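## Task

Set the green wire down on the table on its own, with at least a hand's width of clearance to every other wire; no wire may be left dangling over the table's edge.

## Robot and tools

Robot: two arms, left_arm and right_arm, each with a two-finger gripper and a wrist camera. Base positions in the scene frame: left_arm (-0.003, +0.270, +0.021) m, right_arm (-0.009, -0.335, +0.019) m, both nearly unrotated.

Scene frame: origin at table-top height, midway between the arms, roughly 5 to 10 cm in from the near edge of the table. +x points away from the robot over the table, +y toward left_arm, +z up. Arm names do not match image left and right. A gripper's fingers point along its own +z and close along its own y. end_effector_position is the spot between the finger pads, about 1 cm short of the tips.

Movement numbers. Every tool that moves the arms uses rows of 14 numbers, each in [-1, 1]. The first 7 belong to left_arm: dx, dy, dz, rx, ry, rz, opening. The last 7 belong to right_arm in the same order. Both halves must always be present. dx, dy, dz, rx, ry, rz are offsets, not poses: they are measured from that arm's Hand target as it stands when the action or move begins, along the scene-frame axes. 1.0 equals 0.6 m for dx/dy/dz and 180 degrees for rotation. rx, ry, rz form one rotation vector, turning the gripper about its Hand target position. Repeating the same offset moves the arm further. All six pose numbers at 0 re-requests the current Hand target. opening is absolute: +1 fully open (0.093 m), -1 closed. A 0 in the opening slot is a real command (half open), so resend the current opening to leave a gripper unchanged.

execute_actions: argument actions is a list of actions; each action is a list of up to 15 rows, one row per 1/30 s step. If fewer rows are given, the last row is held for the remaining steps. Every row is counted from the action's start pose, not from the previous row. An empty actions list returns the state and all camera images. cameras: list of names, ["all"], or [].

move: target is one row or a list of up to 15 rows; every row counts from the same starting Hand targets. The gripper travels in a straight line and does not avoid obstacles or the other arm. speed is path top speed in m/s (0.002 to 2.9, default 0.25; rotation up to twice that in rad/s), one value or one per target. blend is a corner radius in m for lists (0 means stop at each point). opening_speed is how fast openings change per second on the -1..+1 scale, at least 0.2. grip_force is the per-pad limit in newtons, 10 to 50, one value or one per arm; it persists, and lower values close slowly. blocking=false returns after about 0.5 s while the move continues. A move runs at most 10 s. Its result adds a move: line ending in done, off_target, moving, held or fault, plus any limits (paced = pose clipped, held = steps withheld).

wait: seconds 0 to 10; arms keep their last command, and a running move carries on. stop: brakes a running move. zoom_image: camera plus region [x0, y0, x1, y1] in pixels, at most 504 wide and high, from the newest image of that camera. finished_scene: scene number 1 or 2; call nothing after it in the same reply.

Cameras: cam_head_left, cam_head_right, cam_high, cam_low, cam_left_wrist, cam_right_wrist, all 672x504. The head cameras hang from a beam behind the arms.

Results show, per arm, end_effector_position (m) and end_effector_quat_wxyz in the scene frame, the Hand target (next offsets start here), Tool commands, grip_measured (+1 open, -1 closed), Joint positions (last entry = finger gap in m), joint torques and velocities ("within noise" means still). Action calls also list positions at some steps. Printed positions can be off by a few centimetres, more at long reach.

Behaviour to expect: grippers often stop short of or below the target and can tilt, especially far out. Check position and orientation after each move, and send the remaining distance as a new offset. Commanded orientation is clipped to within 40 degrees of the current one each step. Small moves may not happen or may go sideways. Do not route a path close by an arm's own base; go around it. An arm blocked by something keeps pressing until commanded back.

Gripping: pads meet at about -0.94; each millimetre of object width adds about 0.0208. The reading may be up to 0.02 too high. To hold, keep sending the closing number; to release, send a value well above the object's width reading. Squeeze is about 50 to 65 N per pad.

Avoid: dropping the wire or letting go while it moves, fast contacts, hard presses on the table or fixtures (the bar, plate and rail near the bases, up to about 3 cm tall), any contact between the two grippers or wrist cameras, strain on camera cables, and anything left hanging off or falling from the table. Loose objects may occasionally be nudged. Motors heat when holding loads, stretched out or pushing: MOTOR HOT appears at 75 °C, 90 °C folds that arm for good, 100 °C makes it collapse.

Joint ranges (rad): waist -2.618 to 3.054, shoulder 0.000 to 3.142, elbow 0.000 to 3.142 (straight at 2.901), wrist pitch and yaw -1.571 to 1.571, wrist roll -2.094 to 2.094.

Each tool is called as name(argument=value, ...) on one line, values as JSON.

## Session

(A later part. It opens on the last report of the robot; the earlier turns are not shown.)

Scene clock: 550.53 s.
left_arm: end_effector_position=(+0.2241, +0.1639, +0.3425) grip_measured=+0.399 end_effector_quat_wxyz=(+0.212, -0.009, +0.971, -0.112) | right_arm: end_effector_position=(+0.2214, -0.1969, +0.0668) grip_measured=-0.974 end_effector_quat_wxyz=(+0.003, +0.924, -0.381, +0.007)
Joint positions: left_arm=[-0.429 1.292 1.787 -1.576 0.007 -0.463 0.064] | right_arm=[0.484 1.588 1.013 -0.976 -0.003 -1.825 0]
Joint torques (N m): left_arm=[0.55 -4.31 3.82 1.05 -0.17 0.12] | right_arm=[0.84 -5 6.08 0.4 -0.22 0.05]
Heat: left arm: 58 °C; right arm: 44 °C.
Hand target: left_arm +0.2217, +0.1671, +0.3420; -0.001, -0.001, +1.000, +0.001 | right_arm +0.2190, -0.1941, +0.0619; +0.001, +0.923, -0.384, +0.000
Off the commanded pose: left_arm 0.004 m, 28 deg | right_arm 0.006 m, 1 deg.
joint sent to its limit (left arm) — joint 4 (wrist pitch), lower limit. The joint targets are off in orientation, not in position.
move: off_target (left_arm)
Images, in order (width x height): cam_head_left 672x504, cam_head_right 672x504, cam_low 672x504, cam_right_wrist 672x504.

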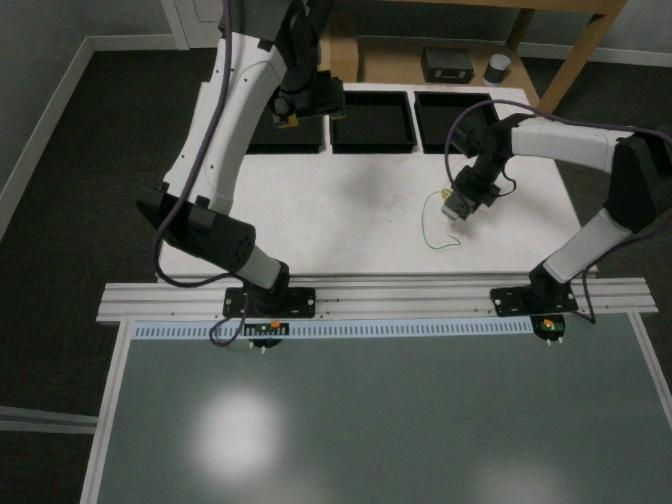

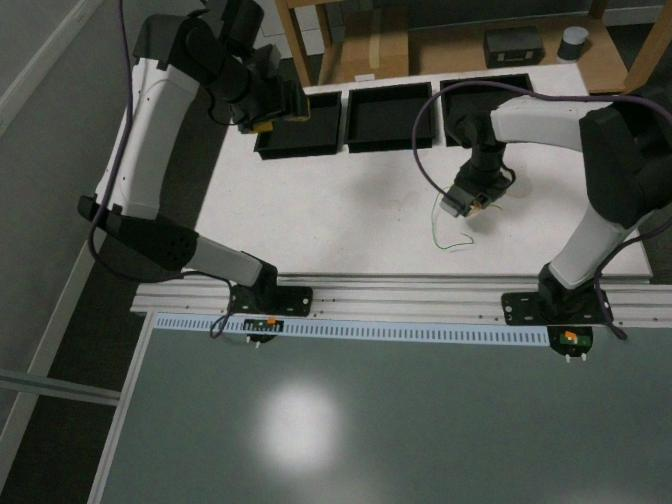

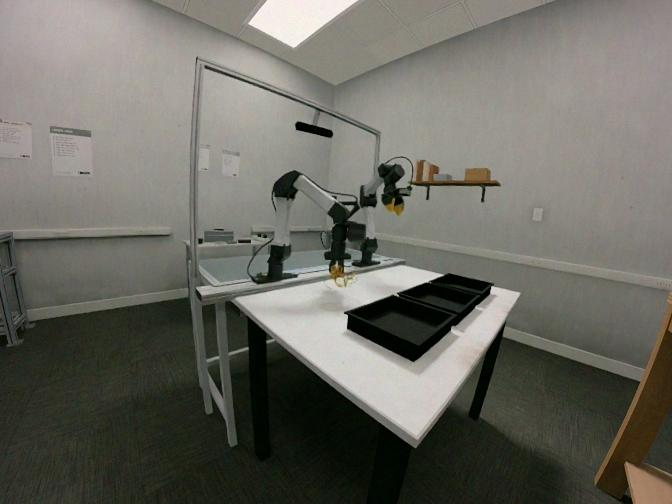

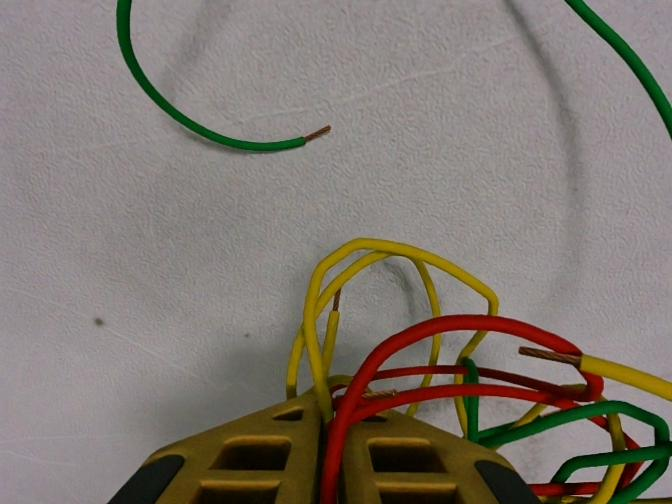

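move(target=[[0,0,0,0,0,0,0.4,0.02,0,-0.055,0,0,0,-1],[0,0,0,0,0,0,0.4,0.02,0,-0.055,0,0,0,-0.6]], cameras=["cam_head_right","cam_head_left","cam_right_wrist","cam_low"], speed=0.06, opening_speed=0.3)

zoom_image(camera="cam_head_left", region=[380, 100, 580, 280])

zoom_image(camera="cam_low", region=[280, 180, 460, 330])

Scene clock: 562.13 s.
left_arm: end_effector_position=(+0.2241, +0.1639, +0.3425) grip_measured=+0.399 end_effector_quat_wxyz=(+0.212, -0.009, +0.971, -0.112) | right_arm: end_effector_position=(+0.2327, -0.1931, +0.0345) grip_measured=-0.601 end_effector_quat_wxyz=(+0.002, +0.923, -0.384, +0.008)
Joint positions: left_arm=[-0.429 1.292 1.787 -1.576 0.007 -0.463 0.064] | right_arm=[0.477 1.68 0.973 -0.84 -0.003 -1.825 0.016]
Joint torques (N m): left_arm=[0.55 -3.97 3.75 1.1 -0.15 0.2] | right_arm=[-0.58 -5.26 5.67 0.46 -0.21 -0.14]
Heat: left arm: 56 °C; right arm: 44 °C.
Hand target: left_arm +0.2217, +0.1671, +0.3420; -0.001, -0.001, +1.000, +0.001 | right_arm +0.2310, -0.1941, +0.0289; +0.001, +0.923, -0.384, +0.000
Off the commanded pose: left_arm 0.004 m, 28 deg | right_arm 0.006 m, 1 deg.
joint sent to its limit (left arm) — joint 4 (wrist pitch), lower limit. The joint targets are off in orientation, not in position.
move: off_target (left_arm)
Images, in order (width x height): cam_head_left 672x504, cam_head_right 672x504, cam_low 672x504, cam_right_wrist 672x504.

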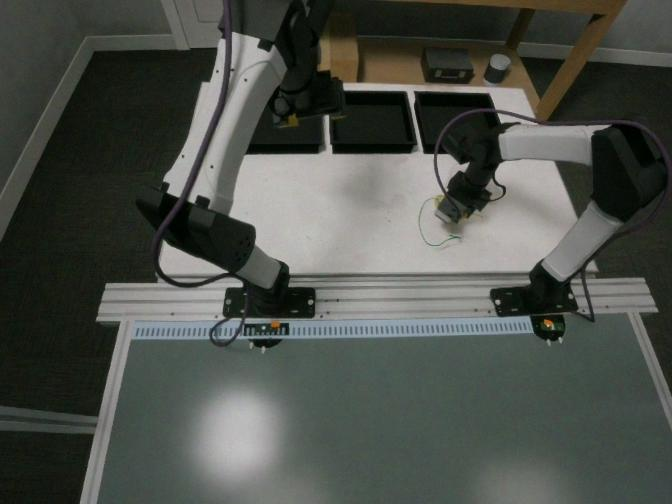

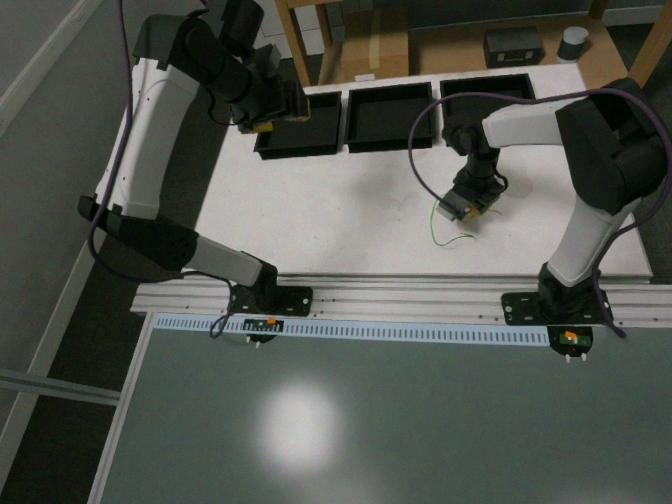

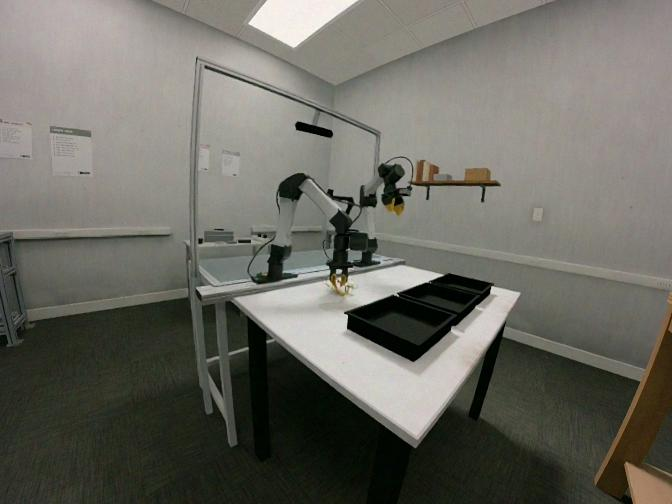

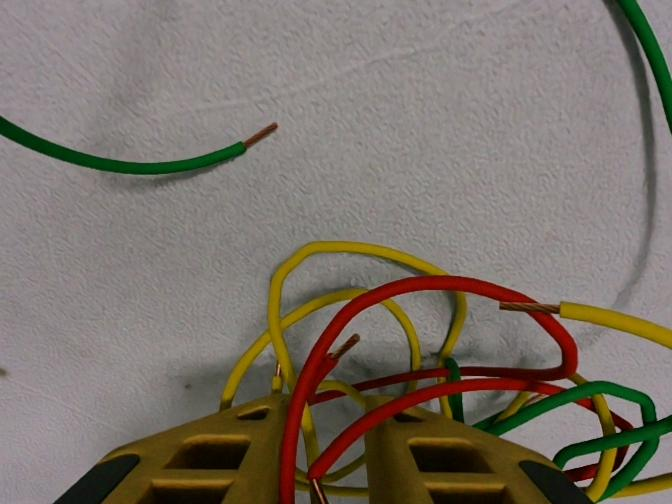

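Scaled by 2.520 from the camera's 672x504 image, which has a finer 960x720 frame.

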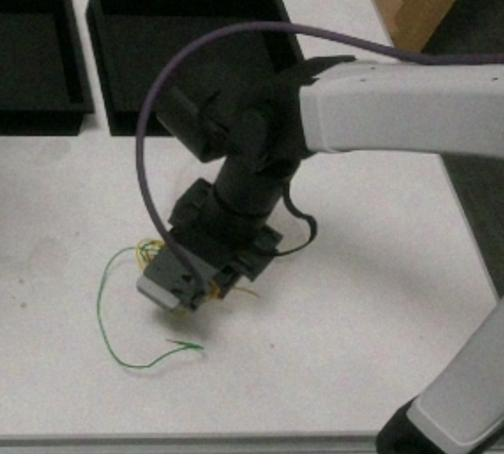

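Scaled by 2.800 from the camera's 672x504 image, which has a finer 960x720 frame.

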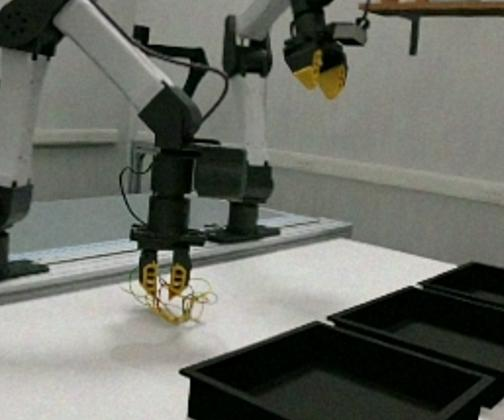

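Raise the right arm and move away, bring the left overhead to look.

move(target=[[0,0,0,0,0,0,0.4,0,0,0.13,0,0,0,-0.6],[0,0,0,0,0,0,0.4,0,-0.1,0.4,0,0,0,-0.6]], cameras=["cam_head_right","cam_head_left","cam_right_wrist","cam_low"], speed=0.12)

zoom_image(camera="cam_head_left", region=[380, 100, 580, 280])

zoom_image(camera="cam_head_right", region=[380, 100, 580, 280])

Scene clock: 573.37 s.
left_arm: end_effector_position=(+0.2241, +0.1639, +0.3425) grip_measured=+0.399 end_effector_quat_wxyz=(+0.212, -0.009, +0.971, -0.112) | right_arm: end_effector_position=(+0.2340, -0.2541, +0.2605) grip_measured=-0.601 end_effector_quat_wxyz=(-0.065, +0.916, -0.386, +0.090)
Joint positions: left_arm=[-0.429 1.292 1.787 -1.576 0.007 -0.463 0.064] | right_arm=[0.247 1.377 1.579 -1.54 -0.005 -2.044 0.016]
Joint torques (N m): left_arm=[0.53 -4.31 3.9 1.1 -0.2 0.18] | right_arm=[-0.62 -4.53 9.14 0.51 -0.22 -0.22]
Heat: left arm: 54 °C; right arm: 44 °C.
Hand target: left_arm +0.2217, +0.1671, +0.3420; -0.001, -0.001, +1.000, +0.001 | right_arm +0.2310, -0.2542, +0.2689; +0.001, +0.923, -0.384, +0.000
Off the commanded pose: left_arm 0.004 m, 28 deg | right_arm 0.009 m, 13 deg.
joint sent to its limit (left arm) — joint 4 (wrist pitch), lower limit. The joint targets are off in orientation, not in position.
joint sent to its limit (right arm) — joint 4 (wrist pitch), lower limit. The joint targets are off in orientation, not in position.
move: off_target (left_arm, right_arm)
Images, in order (width x height): cam_head_left 672x504, cam_head_right 672x504, cam_low 672x504, cam_right_wrist 672x504.

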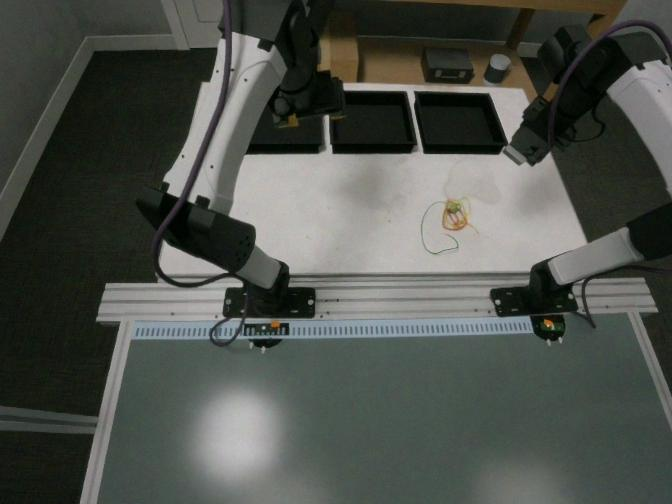

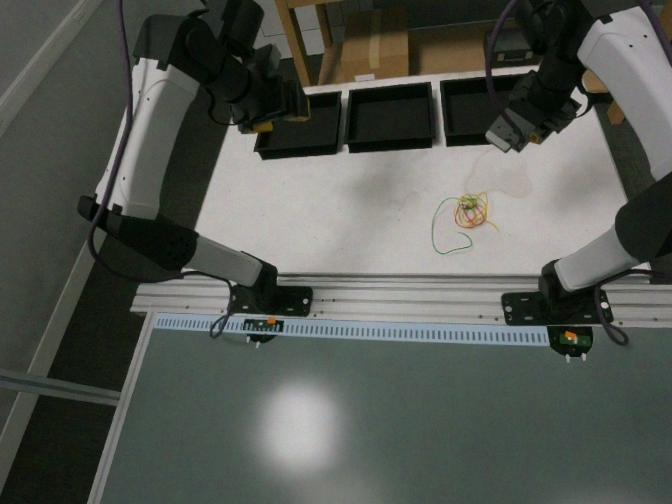

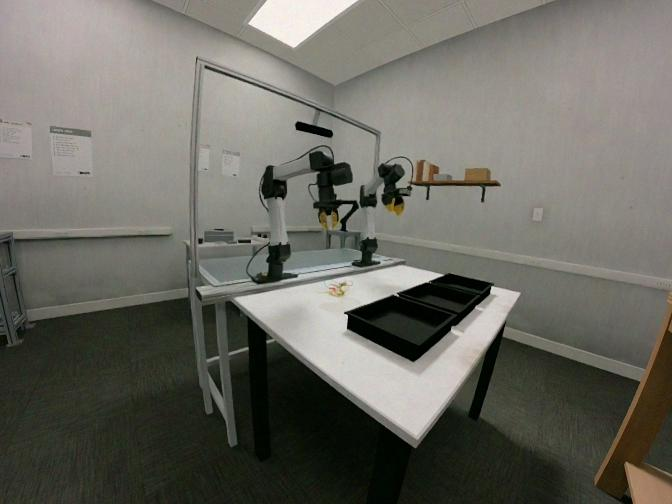

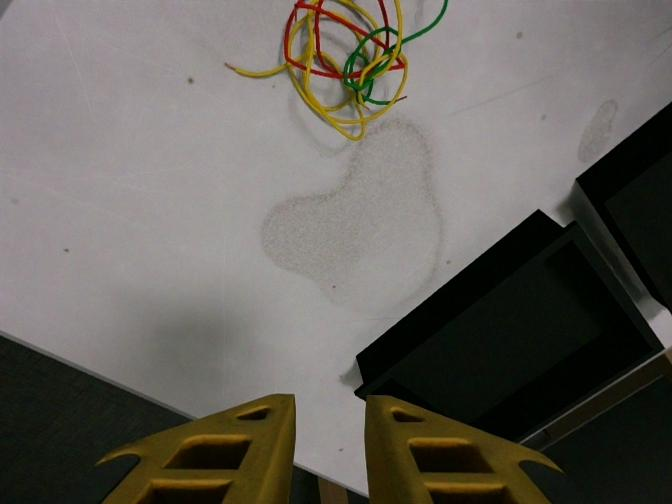

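Scaled by 2.520 from the camera's 672x504 image, which has a finer 960x720 frame.

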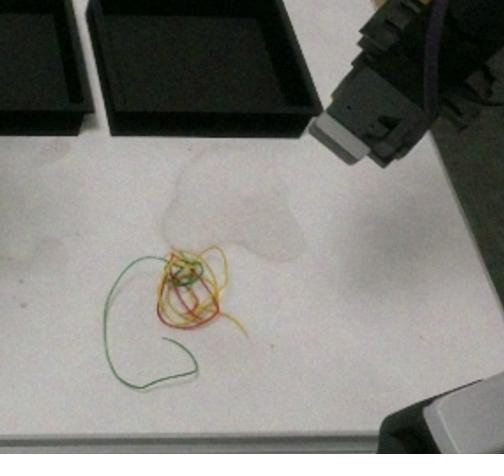

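Scaled by 2.520 from the camera's 672x504 image, which has a finer 960x720 frame.

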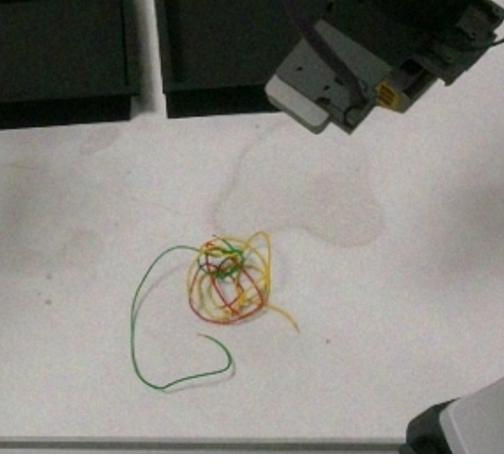

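move(target=[[-0.03,-0.4,-0.15,0,0,0,0.2,0,0,0,0,0,0,-0.6],[-0.03,-0.46,-0.33,0,0,0,0.2,0,0,0,0,0,0,-0.6]], cameras=["cam_head_right","cam_head_left","cam_left_wrist"], speed=0.2)

zoom_image(camera="cam_head_left", region=[380, 100, 580, 280])

Scene clock: 587.07 s.
left_arm: end_effector_position=(+0.2035, -0.1010, +0.1391) grip_measured=+0.201 end_effector_quat_wxyz=(-0.004, +0.003, +1.000, +0.015) | right_arm: end_effector_position=(+0.2340, -0.2541, +0.2605) grip_measured=-0.601 end_effector_quat_wxyz=(-0.065, +0.916, -0.386, +0.090)
Joint positions: left_arm=[-1.057 2.235 2.147 -1.514 -0.017 -1.067 0.055] | right_arm=[0.247 1.377 1.579 -1.54 -0.005 -2.045 0.016]
Joint torques (N m): left_arm=[0.34 -12.1 7.75 0.16 -0.04 -0.18] | right_arm=[-0.4 -4.59 9.17 0.5 -0.24 -0.18]
Heat: left arm: 53 °C; right arm: 43 °C.
Hand target: left_arm +0.2037, -0.1089, +0.1440; -0.001, -0.001, +1.000, +0.001 | right_arm +0.2310, -0.2542, +0.2689; +0.001, +0.923, -0.384, +0.000
Off the commanded pose: left_arm 0.009 m, 2 deg | right_arm 0.009 m, 13 deg.
joint sent to its limit (right arm) — joint 4 (wrist pitch), lower limit. The joint targets are off in orientation, not in position.
move: off_target (right_arm)
Images, in order (width x height): cam_head_left 672x504, cam_head_right 672x504, cam_left_wrist 672x504.

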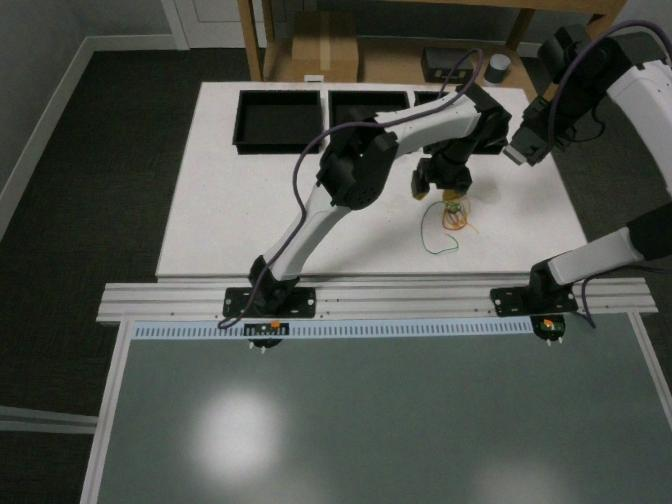

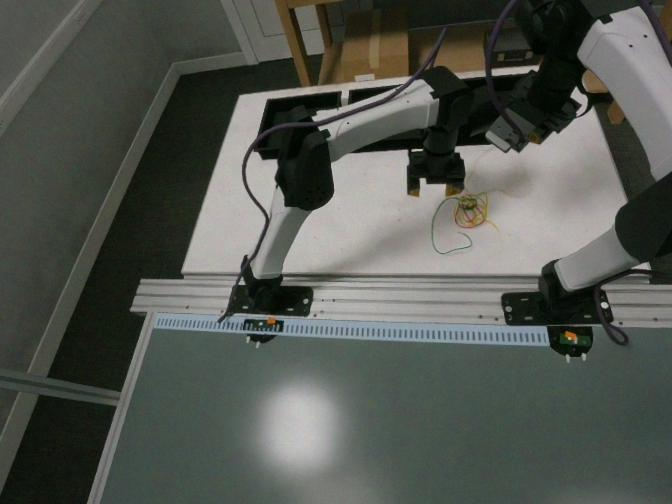

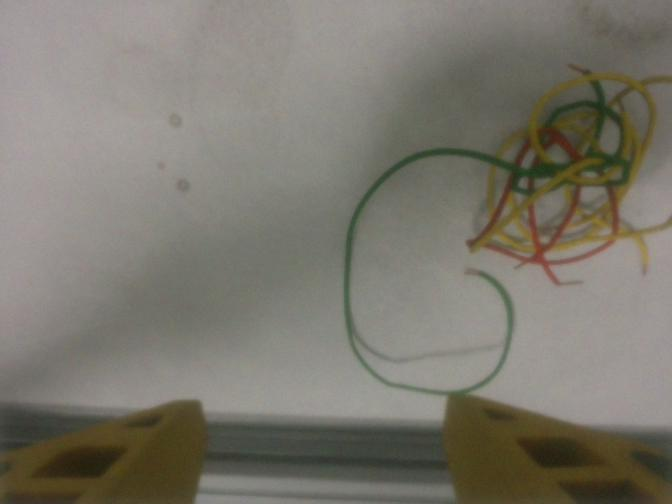

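Scaled by 2.520 from the camera's 672x504 image, which has a finer 960x720 frame.

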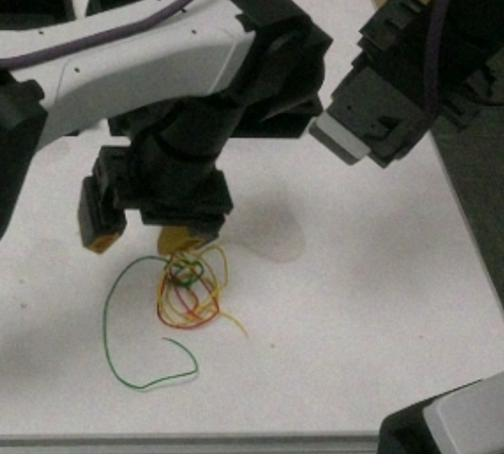

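move(target=[[0.0,-0.015,-0.12,0,0,0,0.2,0,0,0,0,0,0,-0.6]], cameras=["cam_left_wrist"], speed=0.15)

Scene clock: 594.83 s.
left_arm: end_effector_position=(+0.2081, -0.1171, +0.0814) grip_measured=+0.201 end_effector_quat_wxyz=(+0.006, +0.002, +1.000, -0.005) | right_arm: end_effector_position=(+0.2340, -0.2541, +0.2605) grip_measured=-0.601 end_effector_quat_wxyz=(-0.065, +0.916, -0.386, +0.090)
Joint positions: left_arm=[-1.064 2.25 1.943 -1.25 -0.017 -1.076 0.055] | right_arm=[0.247 1.377 1.579 -1.54 -0.005 -2.045 0.016]
Joint torques (N m): left_arm=[0.18 -11.19 4.72 0.25 -0.05 -0.15] | right_arm=[-0.49 -4.51 9.1 0.5 -0.23 -0.2]
Heat: left arm: 57 °C; right arm: 43 °C.
Hand target: left_arm +0.2038, -0.1180, +0.0721; -0.001, -0.001, +1.000, +0.001 | right_arm +0.2310, -0.2542, +0.2689; +0.001, +0.923, -0.384, +0.000
Off the commanded pose: left_arm 0.010 m, 1 deg | right_arm 0.009 m, 13 deg.
joint sent to its limit (right arm) — joint 4 (wrist pitch), lower limit. The joint targets are off in orientation, not in position.
move: off_target (right_arm)
Images, in order (width x height): cam_left_wrist 672x504.

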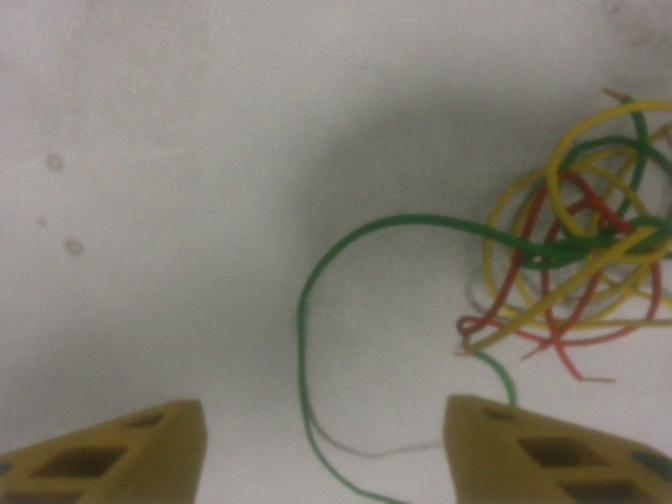

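move(target=[[0.02,0.0,-0.098,0,0,0,0.2,0,0,0,0,0,0,-0.6],[0.02,0.0,-0.098,0,0,0,-1,0,0,0,0,0,0,-0.6]], cameras=["cam_left_wrist","cam_head_left"], speed=0.08, opening_speed=0.6)

Scene clock: 605.83 s.
left_arm: end_effector_position=(+0.2191, -0.1203, +0.0253) grip_measured=-0.984 end_effector_quat_wxyz=(+0.008, -0.008, +1.000, -0.008) | right_arm: end_effector_position=(+0.2340, -0.2541, +0.2605) grip_measured=-0.601 end_effector_quat_wxyz=(-0.065, +0.916, -0.386, +0.090)
Joint positions: left_arm=[-1.044 2.317 1.831 -1.064 -0.016 -1.076 0] | right_arm=[0.247 1.377 1.579 -1.54 -0.005 -2.045 0.016]
Joint torques (N m): left_arm=[0.64 -11.44 4.44 0.35 0 0.13] | right_arm=[-0.47 -4.53 9.21 0.51 -0.24 -0.19]
Heat: left arm: 58 °C; right arm: 42 °C.
Hand target: left_arm +0.2158, -0.1179, +0.0133; -0.001, -0.001, +1.000, +0.001 | right_arm +0.2310, -0.2542, +0.2689; +0.001, +0.923, -0.384, +0.000
Off the commanded pose: left_arm 0.013 m, 2 deg | right_arm 0.009 m, 13 deg.
joint sent to its limit (right arm) — joint 4 (wrist pitch), lower limit. The joint targets are off in orientation, not in position.
move: off_target (left_arm, right_arm); target 2's new opening was sent with left_arm's hand 0.012 m and 1 deg from that target
Images, in order (width x height): cam_head_left 672x504, cam_left_wrist 672x504.

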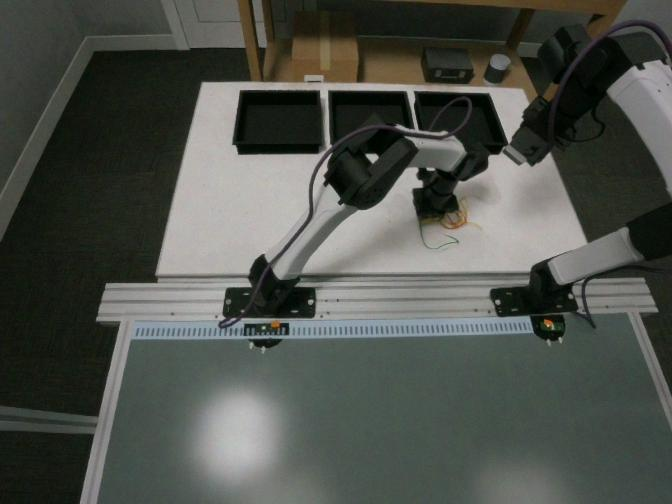

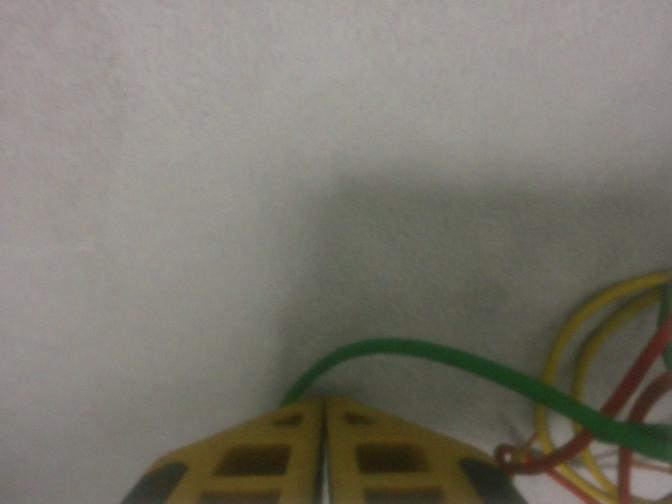

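move(target=[[-0.01,0.1,0.04,0,0,0,-1,0,0,0,0,0,0,-0.6]], cameras=["cam_left_wrist","cam_head_left","cam_right_wrist"], speed=0.06)

zoom_image(camera="cam_head_left", region=[380, 100, 580, 280])

Scene clock: 613.83 s.
left_arm: end_effector_position=(+0.2086, -0.0584, +0.0231) grip_measured=-0.984 end_effector_quat_wxyz=(-0.011, -0.007, +1.000, +0.013) | right_arm: end_effector_position=(+0.2340, -0.2541, +0.2605) grip_measured=-0.601 end_effector_quat_wxyz=(-0.065, +0.916, -0.386, +0.090)
Joint positions: left_arm=[-0.986 2.146 1.536 -0.995 -0.006 -1.016 0] | right_arm=[0.247 1.377 1.579 -1.54 -0.005 -2.045 0.016]
Joint torques (N m): left_arm=[0.91 -16.01 4.22 0.05 -0.13 0.21] | right_arm=[-0.51 -4.51 9.2 0.5 -0.23 -0.18]
Heat: left arm: 61 °C; right arm: 42 °C.
Hand target: left_arm +0.2097, -0.0579, +0.0372; -0.001, -0.001, +1.000, +0.001 | right_arm +0.2310, -0.2542, +0.2689; +0.001, +0.923, -0.384, +0.000
Off the commanded pose: left_arm 0.014 m, 2 deg | right_arm 0.009 m, 13 deg.
joint sent to its limit (right arm) — joint 4 (wrist pitch), lower limit. The joint targets are off in orientation, not in position.
move: off_target (left_arm, right_arm)
Images, in order (width x height): cam_head_left 672x504, cam_left_wrist 672x504, cam_right_wrist 672x504.

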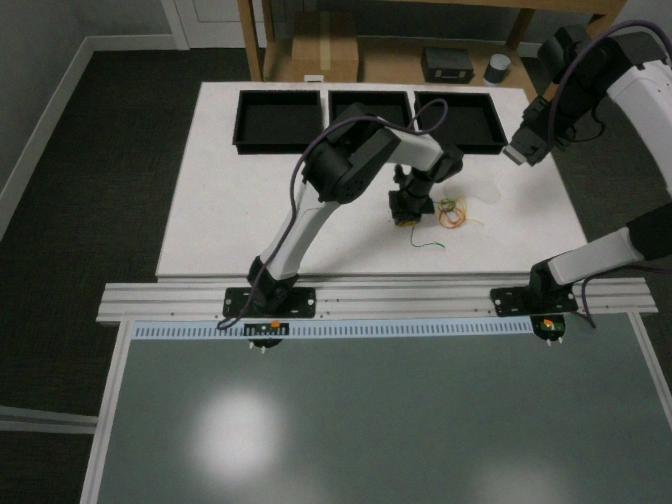

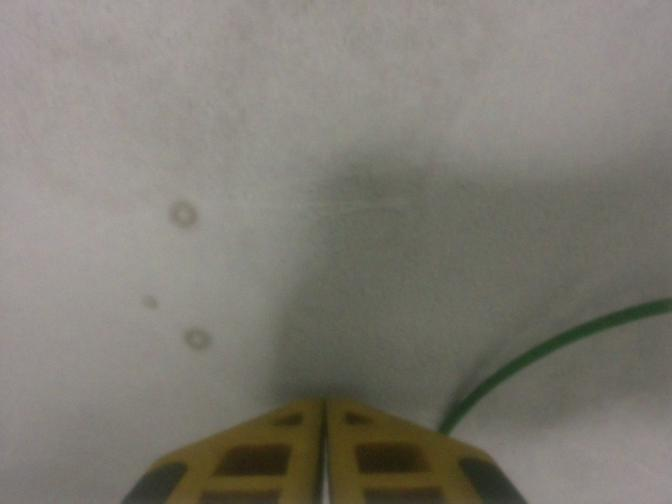

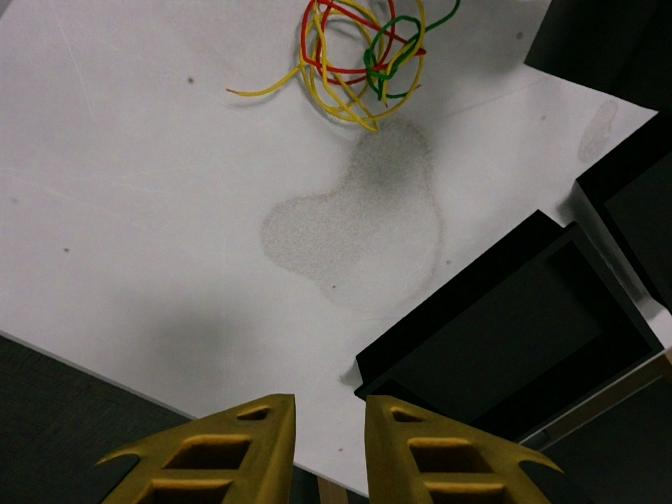

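Scaled by 2.520 from the camera's 672x504 image, which has a finer 960x720 frame.

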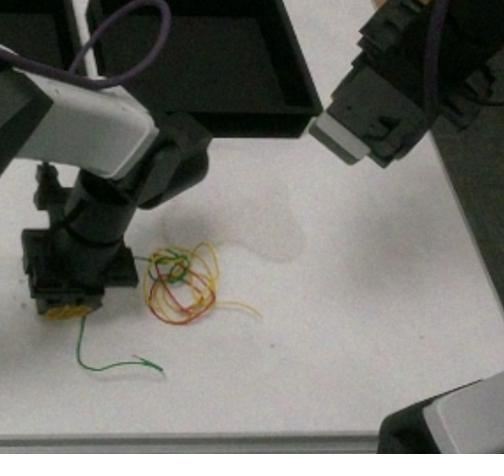

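move(target=[[0,0,0,0,0,0,-1,-0.043,0.118,-0.28,0,0,0,-0.1]], cameras=["cam_right_wrist","cam_head_left"], speed=0.15)

zoom_image(camera="cam_head_left", region=[380, 100, 580, 280])

Scene clock: 631.33 s.
left_arm: end_effector_position=(+0.2086, -0.0584, +0.0231) grip_measured=-0.984 end_effector_quat_wxyz=(-0.011, -0.007, +1.000, +0.013) | right_arm: end_effector_position=(+0.2032, -0.2028, +0.1389) grip_measured=-0.101 end_effector_quat_wxyz=(-0.002, +0.929, -0.371, +0.009)
Joint positions: left_arm=[-0.986 2.146 1.536 -0.995 -0.006 -1.016 0] | right_arm=[0.494 1.45 1.174 -1.264 -0.005 -1.837 0.04]
Joint torques (N m): left_arm=[0.59 -15.71 4.16 0.11 -0.09 0.18] | right_arm=[-0.09 -5.46 7.65 0.3 -0.08 -0.08]
Heat: left arm: 75 °C; right arm: 41 °C. Fold the left arm in close to its base, or ease its load, before you think long.
Hand target: left_arm +0.2097, -0.0579, +0.0372; -0.001, -0.001, +1.000, +0.001 | right_arm +0.2038, -0.2035, +0.1418; -0.005, +0.928, -0.372, +0.012 (not the last commanded pose)
Off the commanded pose: left_arm 0.014 m, 2 deg | right_arm 0.043 m, 2 deg.
MOTOR HOT: joint 2 (shoulder) of the left arm reports 75 °C; the controller's stop level is 90 °C. To cool a motor, set the load down, stop pushing, or move to a pose that needs little force.
move: held (right_arm; a check stopped the path), off_target (left_arm); limits=held
pose unreachable (right arm): on one or more control steps of this call, first in action 0 (counted from 0), this arm could not follow its commanded pose, so it was not sent that pose on those steps. It may still have moved: this result reports where it is.
cause: moving toward the commanded pose would bring a part of the arm too close to another arm (this arm's gripper housing and the left arm's wrist (the part past joint 4), along the way the arms are being sent, or toward where that arm still pushes).
Images, in order (width x height): cam_head_left 672x504, cam_right_wrist 672x504.

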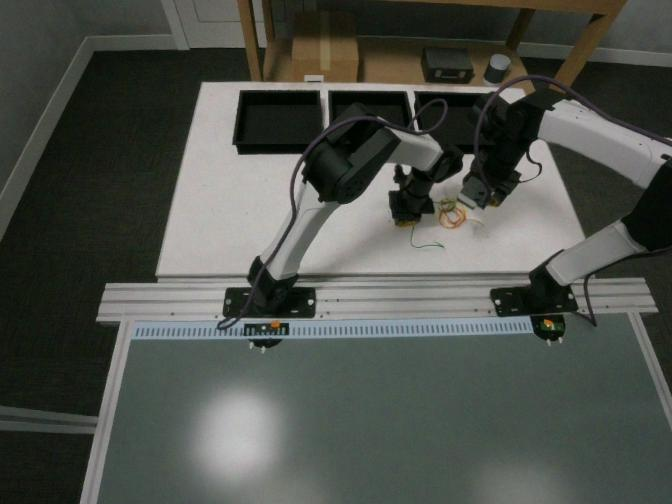

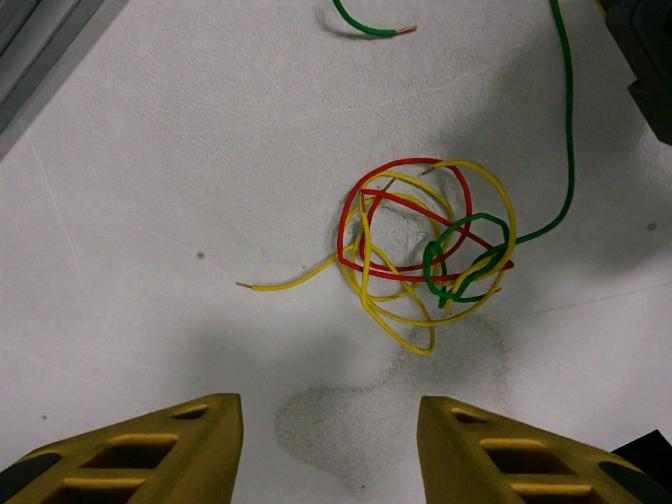

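Scaled by 2.520 from the camera's 672x504 image, which has a finer 960x720 frame.

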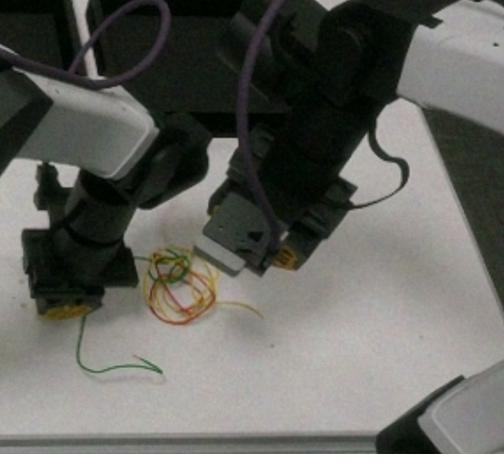

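move(target=[[0.0,0.2,0.0,0,0,0,-1,0,0,0,0,0,0,-0.1]], cameras=["cam_right_wrist","cam_head_left"], speed=0.08)

zoom_image(camera="cam_head_left", region=[340, 100, 540, 280])

Scene clock: 641.17 s.
left_arm: end_effector_position=(+0.2078, +0.0616, +0.0306) grip_measured=-0.984 end_effector_quat_wxyz=(-0.014, -0.006, +1.000, +0.010) | right_arm: end_effector_position=(+0.2032, -0.2028, +0.1389) grip_measured=-0.101 end_effector_quat_wxyz=(-0.002, +0.929, -0.371, +0.009)
Joint positions: left_arm=[-0.768 1.804 1.076 -0.875 -0.006 -0.797 0] | right_arm=[0.494 1.45 1.174 -1.264 -0.005 -1.837 0.04]
Joint torques (N m): left_arm=[0.76 -11.47 4.01 0.24 -0.15 0.13] | right_arm=[-0.18 -5.45 7.65 0.28 -0.11 -0.07]
Heat: left arm: 79 °C; right arm: 42 °C. Fold the left arm in close to its base, or ease its load, before you think long.
Hand target: left_arm +0.2098, +0.0621, +0.0373; -0.001, -0.001, +1.000, +0.001 | right_arm +0.2038, -0.2035, +0.1418; -0.005, +0.928, -0.372, +0.012
Off the commanded pose: left_arm 0.007 m, 2 deg | right_arm 0.003 m, 1 deg.
MOTOR HOT: still on. Joint 2 (shoulder) of the left arm reports 79 °C.
move: done
Images, in order (width x height): cam_head_left 672x504, cam_right_wrist 672x504.

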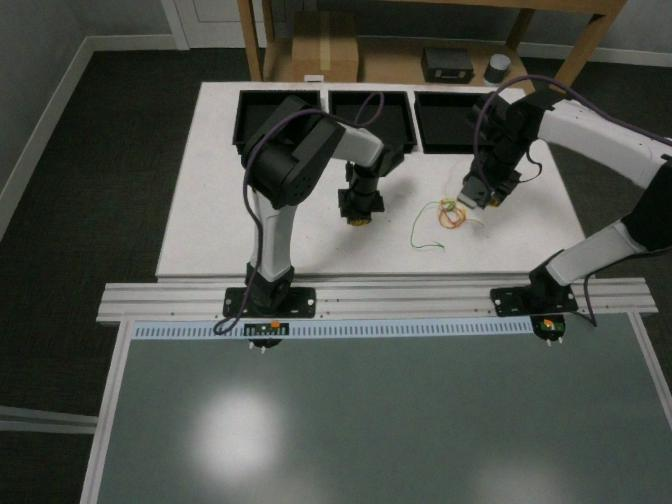

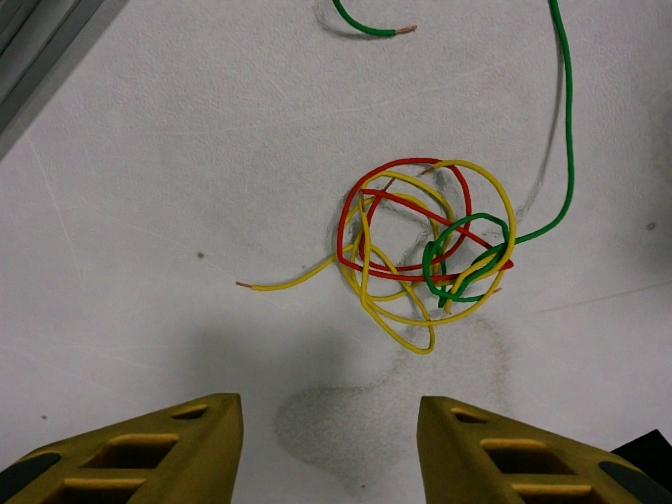

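Scaled by 2.520 from the camera's 672x504 image, which has a finer 960x720 frame.

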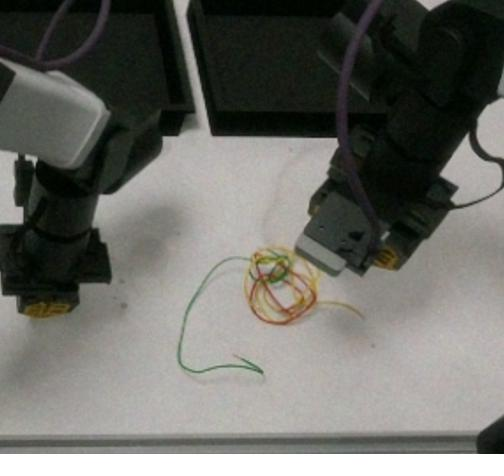

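move(target=[[0.0,0.15,0.3,0,0,0,0,0,0,0.08,0,0,-0.639,-0.1],[0.0,0.2,0.35,0,0,0,0,0.05,0.04,0.08,0,0,0.722,-0.1]], cameras=["cam_right_wrist","cam_head_left"], speed=0.3)

zoom_image(camera="cam_head_left", region=[340, 100, 540, 280])

Scene clock: 665.57 s.
left_arm: end_effector_position=(+0.2085, +0.1805, +0.2341) grip_measured=-0.001 end_effector_quat_wxyz=(+0.042, -0.005, +0.999, -0.020) | right_arm: end_effector_position=(+0.2286, -0.1826, +0.1855) grip_measured=-0.101 end_effector_quat_wxyz=(-0.023, +0.706, +0.708, -0.005)
Joint positions: left_arm=[-0.397 1.366 1.462 -1.569 -0.006 -0.423 0.045] | right_arm=[0.473 1.61 1.514 -1.479 -0.06 2.09 0.04]
Joint torques (N m): left_arm=[0.81 -6.35 7.86 0.38 -0.13 0.17] | right_arm=[-0.53 -5.05 9.94 0.2 -0.12 0.11]
Heat: left arm: 74 °C; right arm: 42 °C. Fold the left arm in close to its base, or ease its load, before you think long.
Hand target: left_arm +0.2098, +0.1820, +0.2473; -0.001, -0.001, +1.000, +0.001 | right_arm +0.2339, -0.1794, +0.1899; -0.013, +0.729, +0.684, +0.001
Off the commanded pose: left_arm 0.013 m, 5 deg | right_arm 0.007 m, 4 deg.
MOTOR HOT: still on. Joint 2 (shoulder) of the left arm reports 74 °C.
joint sent to its limit (left arm) — joint 4 (wrist pitch), lower limit. The joint targets are off in orientation, not in position.
joint sent to its limit (right arm) — joint 6 (wrist roll), upper limit. The joint targets are off in orientation, not in position.
move: off_target (left_arm, right_arm)
Images, in order (width x height): cam_head_left 672x504, cam_right_wrist 672x504.

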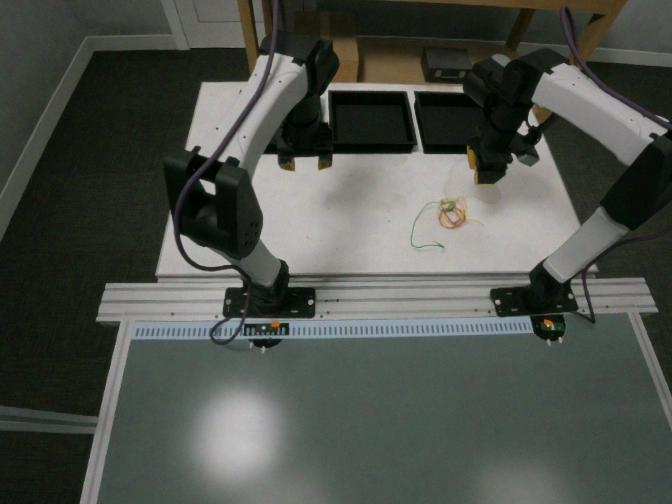

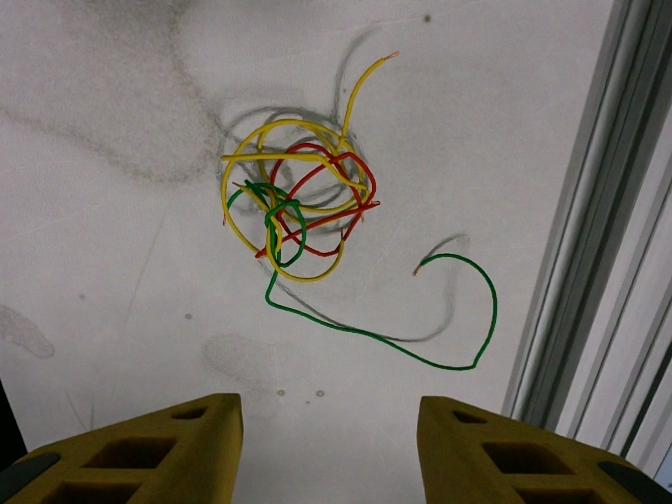

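Scaled by 2.520 from the camera's 672x504 image, which has a finer 960x720 frame.

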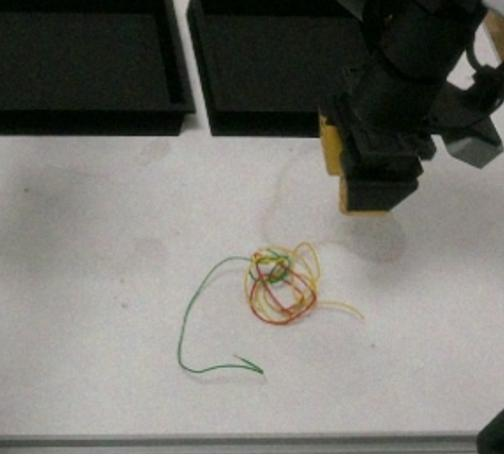

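move(target=[[0,0,0,0,0,0,0,-0.0265,-0.039,-0.215,0,0,0,-0.3]], cameras=["cam_right_wrist"], speed=0.15)

Scene clock: 683.77 s.
left_arm: end_effector_position=(+0.2085, +0.1805, +0.2341) grip_measured=-0.001 end_effector_quat_wxyz=(+0.042, -0.005, +0.999, -0.020) | right_arm: end_effector_position=(+0.2163, -0.2007, +0.0608) grip_measured=-0.299 end_effector_quat_wxyz=(-0.023, +0.716, +0.697, -0.006)
Joint positions: left_arm=[-0.397 1.366 1.462 -1.569 -0.006 -0.423 0.045] | right_arm=[0.445 1.598 0.997 -0.977 -0.06 2.091 0.031]
Joint torques (N m): left_arm=[0.88 -6.52 7.79 0.3 -0.15 0.16] | right_arm=[-0.57 -6.72 5.67 0.37 0 0.11]
Heat: left arm: 67 °C; right arm: 43 °C.
Hand target: left_arm +0.2098, +0.1820, +0.2473; -0.001, -0.001, +1.000, +0.001 | right_arm +0.2179, -0.2029, +0.0608; -0.013, +0.730, +0.684, +0.000
Off the commanded pose: left_arm 0.013 m, 5 deg | right_arm 0.003 m, 3 deg.
MOTOR HOT: cleared for the motors of the left arm.
joint sent to its limit (left arm) — joint 4 (wrist pitch), lower limit. The joint targets are off in orientation, not in position.
joint sent to its limit (right arm) — joint 6 (wrist roll), upper limit. The joint targets still meet the commanded pose.
move: off_target (left_arm, right_arm)
Images, in order (width x height): cam_right_wrist 672x504.

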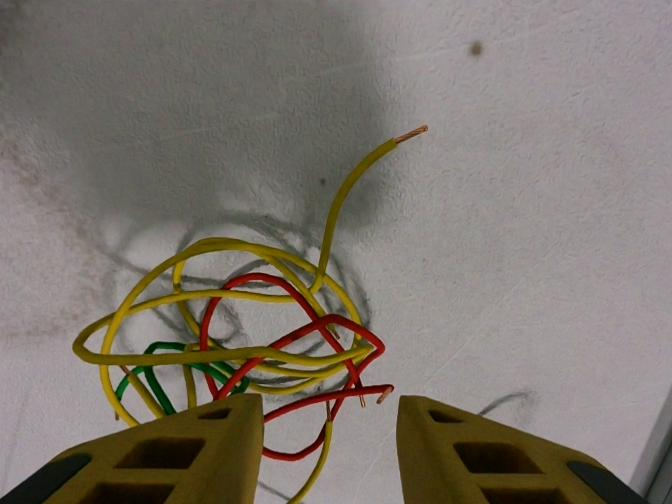

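move(target=[0,0,0,0,0,0,0,-0.01,-0.01,-0.025,0,0,0,-0.3], speed=0.08, cameras=["cam_right_wrist","cam_head_left"])

zoom_image(camera="cam_head_left", region=[340, 100, 580, 280])

Scene clock: 715.07 s.
left_arm: end_effector_position=(+0.2085, +0.1805, +0.2341) grip_measured=-0.001 end_effector_quat_wxyz=(+0.042, -0.005, +0.999, -0.020) | right_arm: end_effector_position=(+0.2093, -0.2065, +0.0443) grip_measured=-0.299 end_effector_quat_wxyz=(-0.024, +0.718, +0.695, -0.009)
Joint positions: left_arm=[-0.397 1.366 1.462 -1.569 -0.006 -0.423 0.045] | right_arm=[0.439 1.598 0.925 -0.913 -0.06 2.091 0.031]
Joint torques (N m): left_arm=[0.91 -6.6 7.91 0.34 -0.12 0.19] | right_arm=[-0.59 -7.06 5.63 0.38 0.06 0.08]
Heat: left arm: 61 °C; right arm: 45 °C.
Hand target: left_arm +0.2098, +0.1820, +0.2473; -0.001, -0.001, +1.000, +0.001 | right_arm +0.2118, -0.2089, +0.0457; -0.013, +0.730, +0.684, +0.000
Off the commanded pose: left_arm 0.013 m, 5 deg | right_arm 0.004 m, 2 deg.
joint sent to its limit (left arm) — joint 4 (wrist pitch), lower limit. The joint targets are off in orientation, not in position.
joint sent to its limit (right arm) — joint 6 (wrist roll), upper limit. The joint targets still meet the commanded pose.
move: off_target (left_arm)
Images, in order (width x height): cam_head_left 672x504, cam_right_wrist 672x504.

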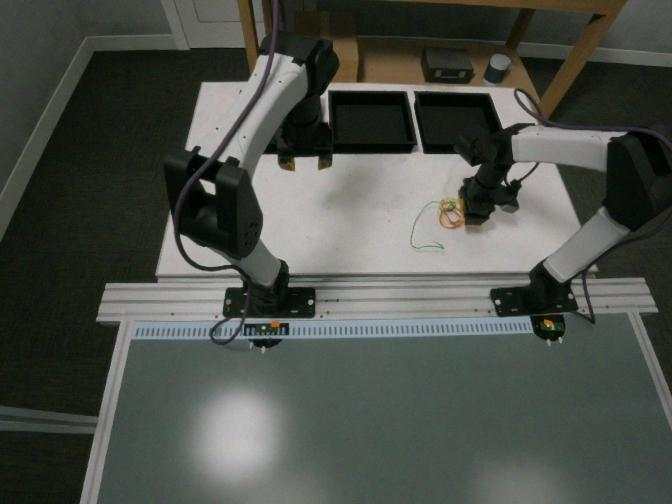

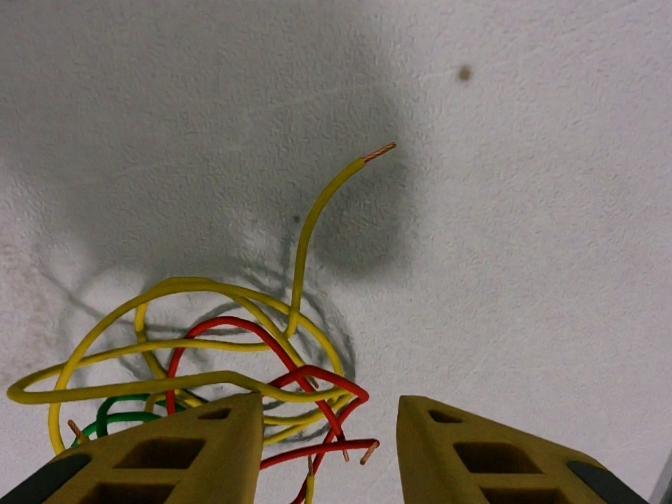

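Scaled by 2.100 from the camera's 672x504 image, which has a finer 960x720 frame.

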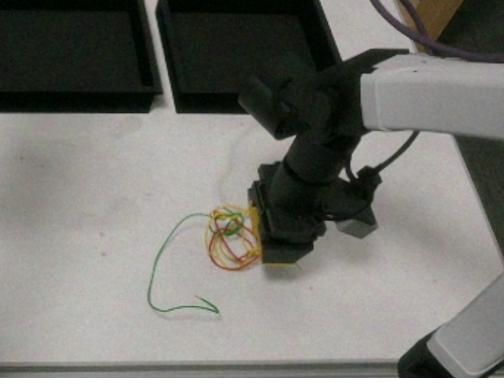

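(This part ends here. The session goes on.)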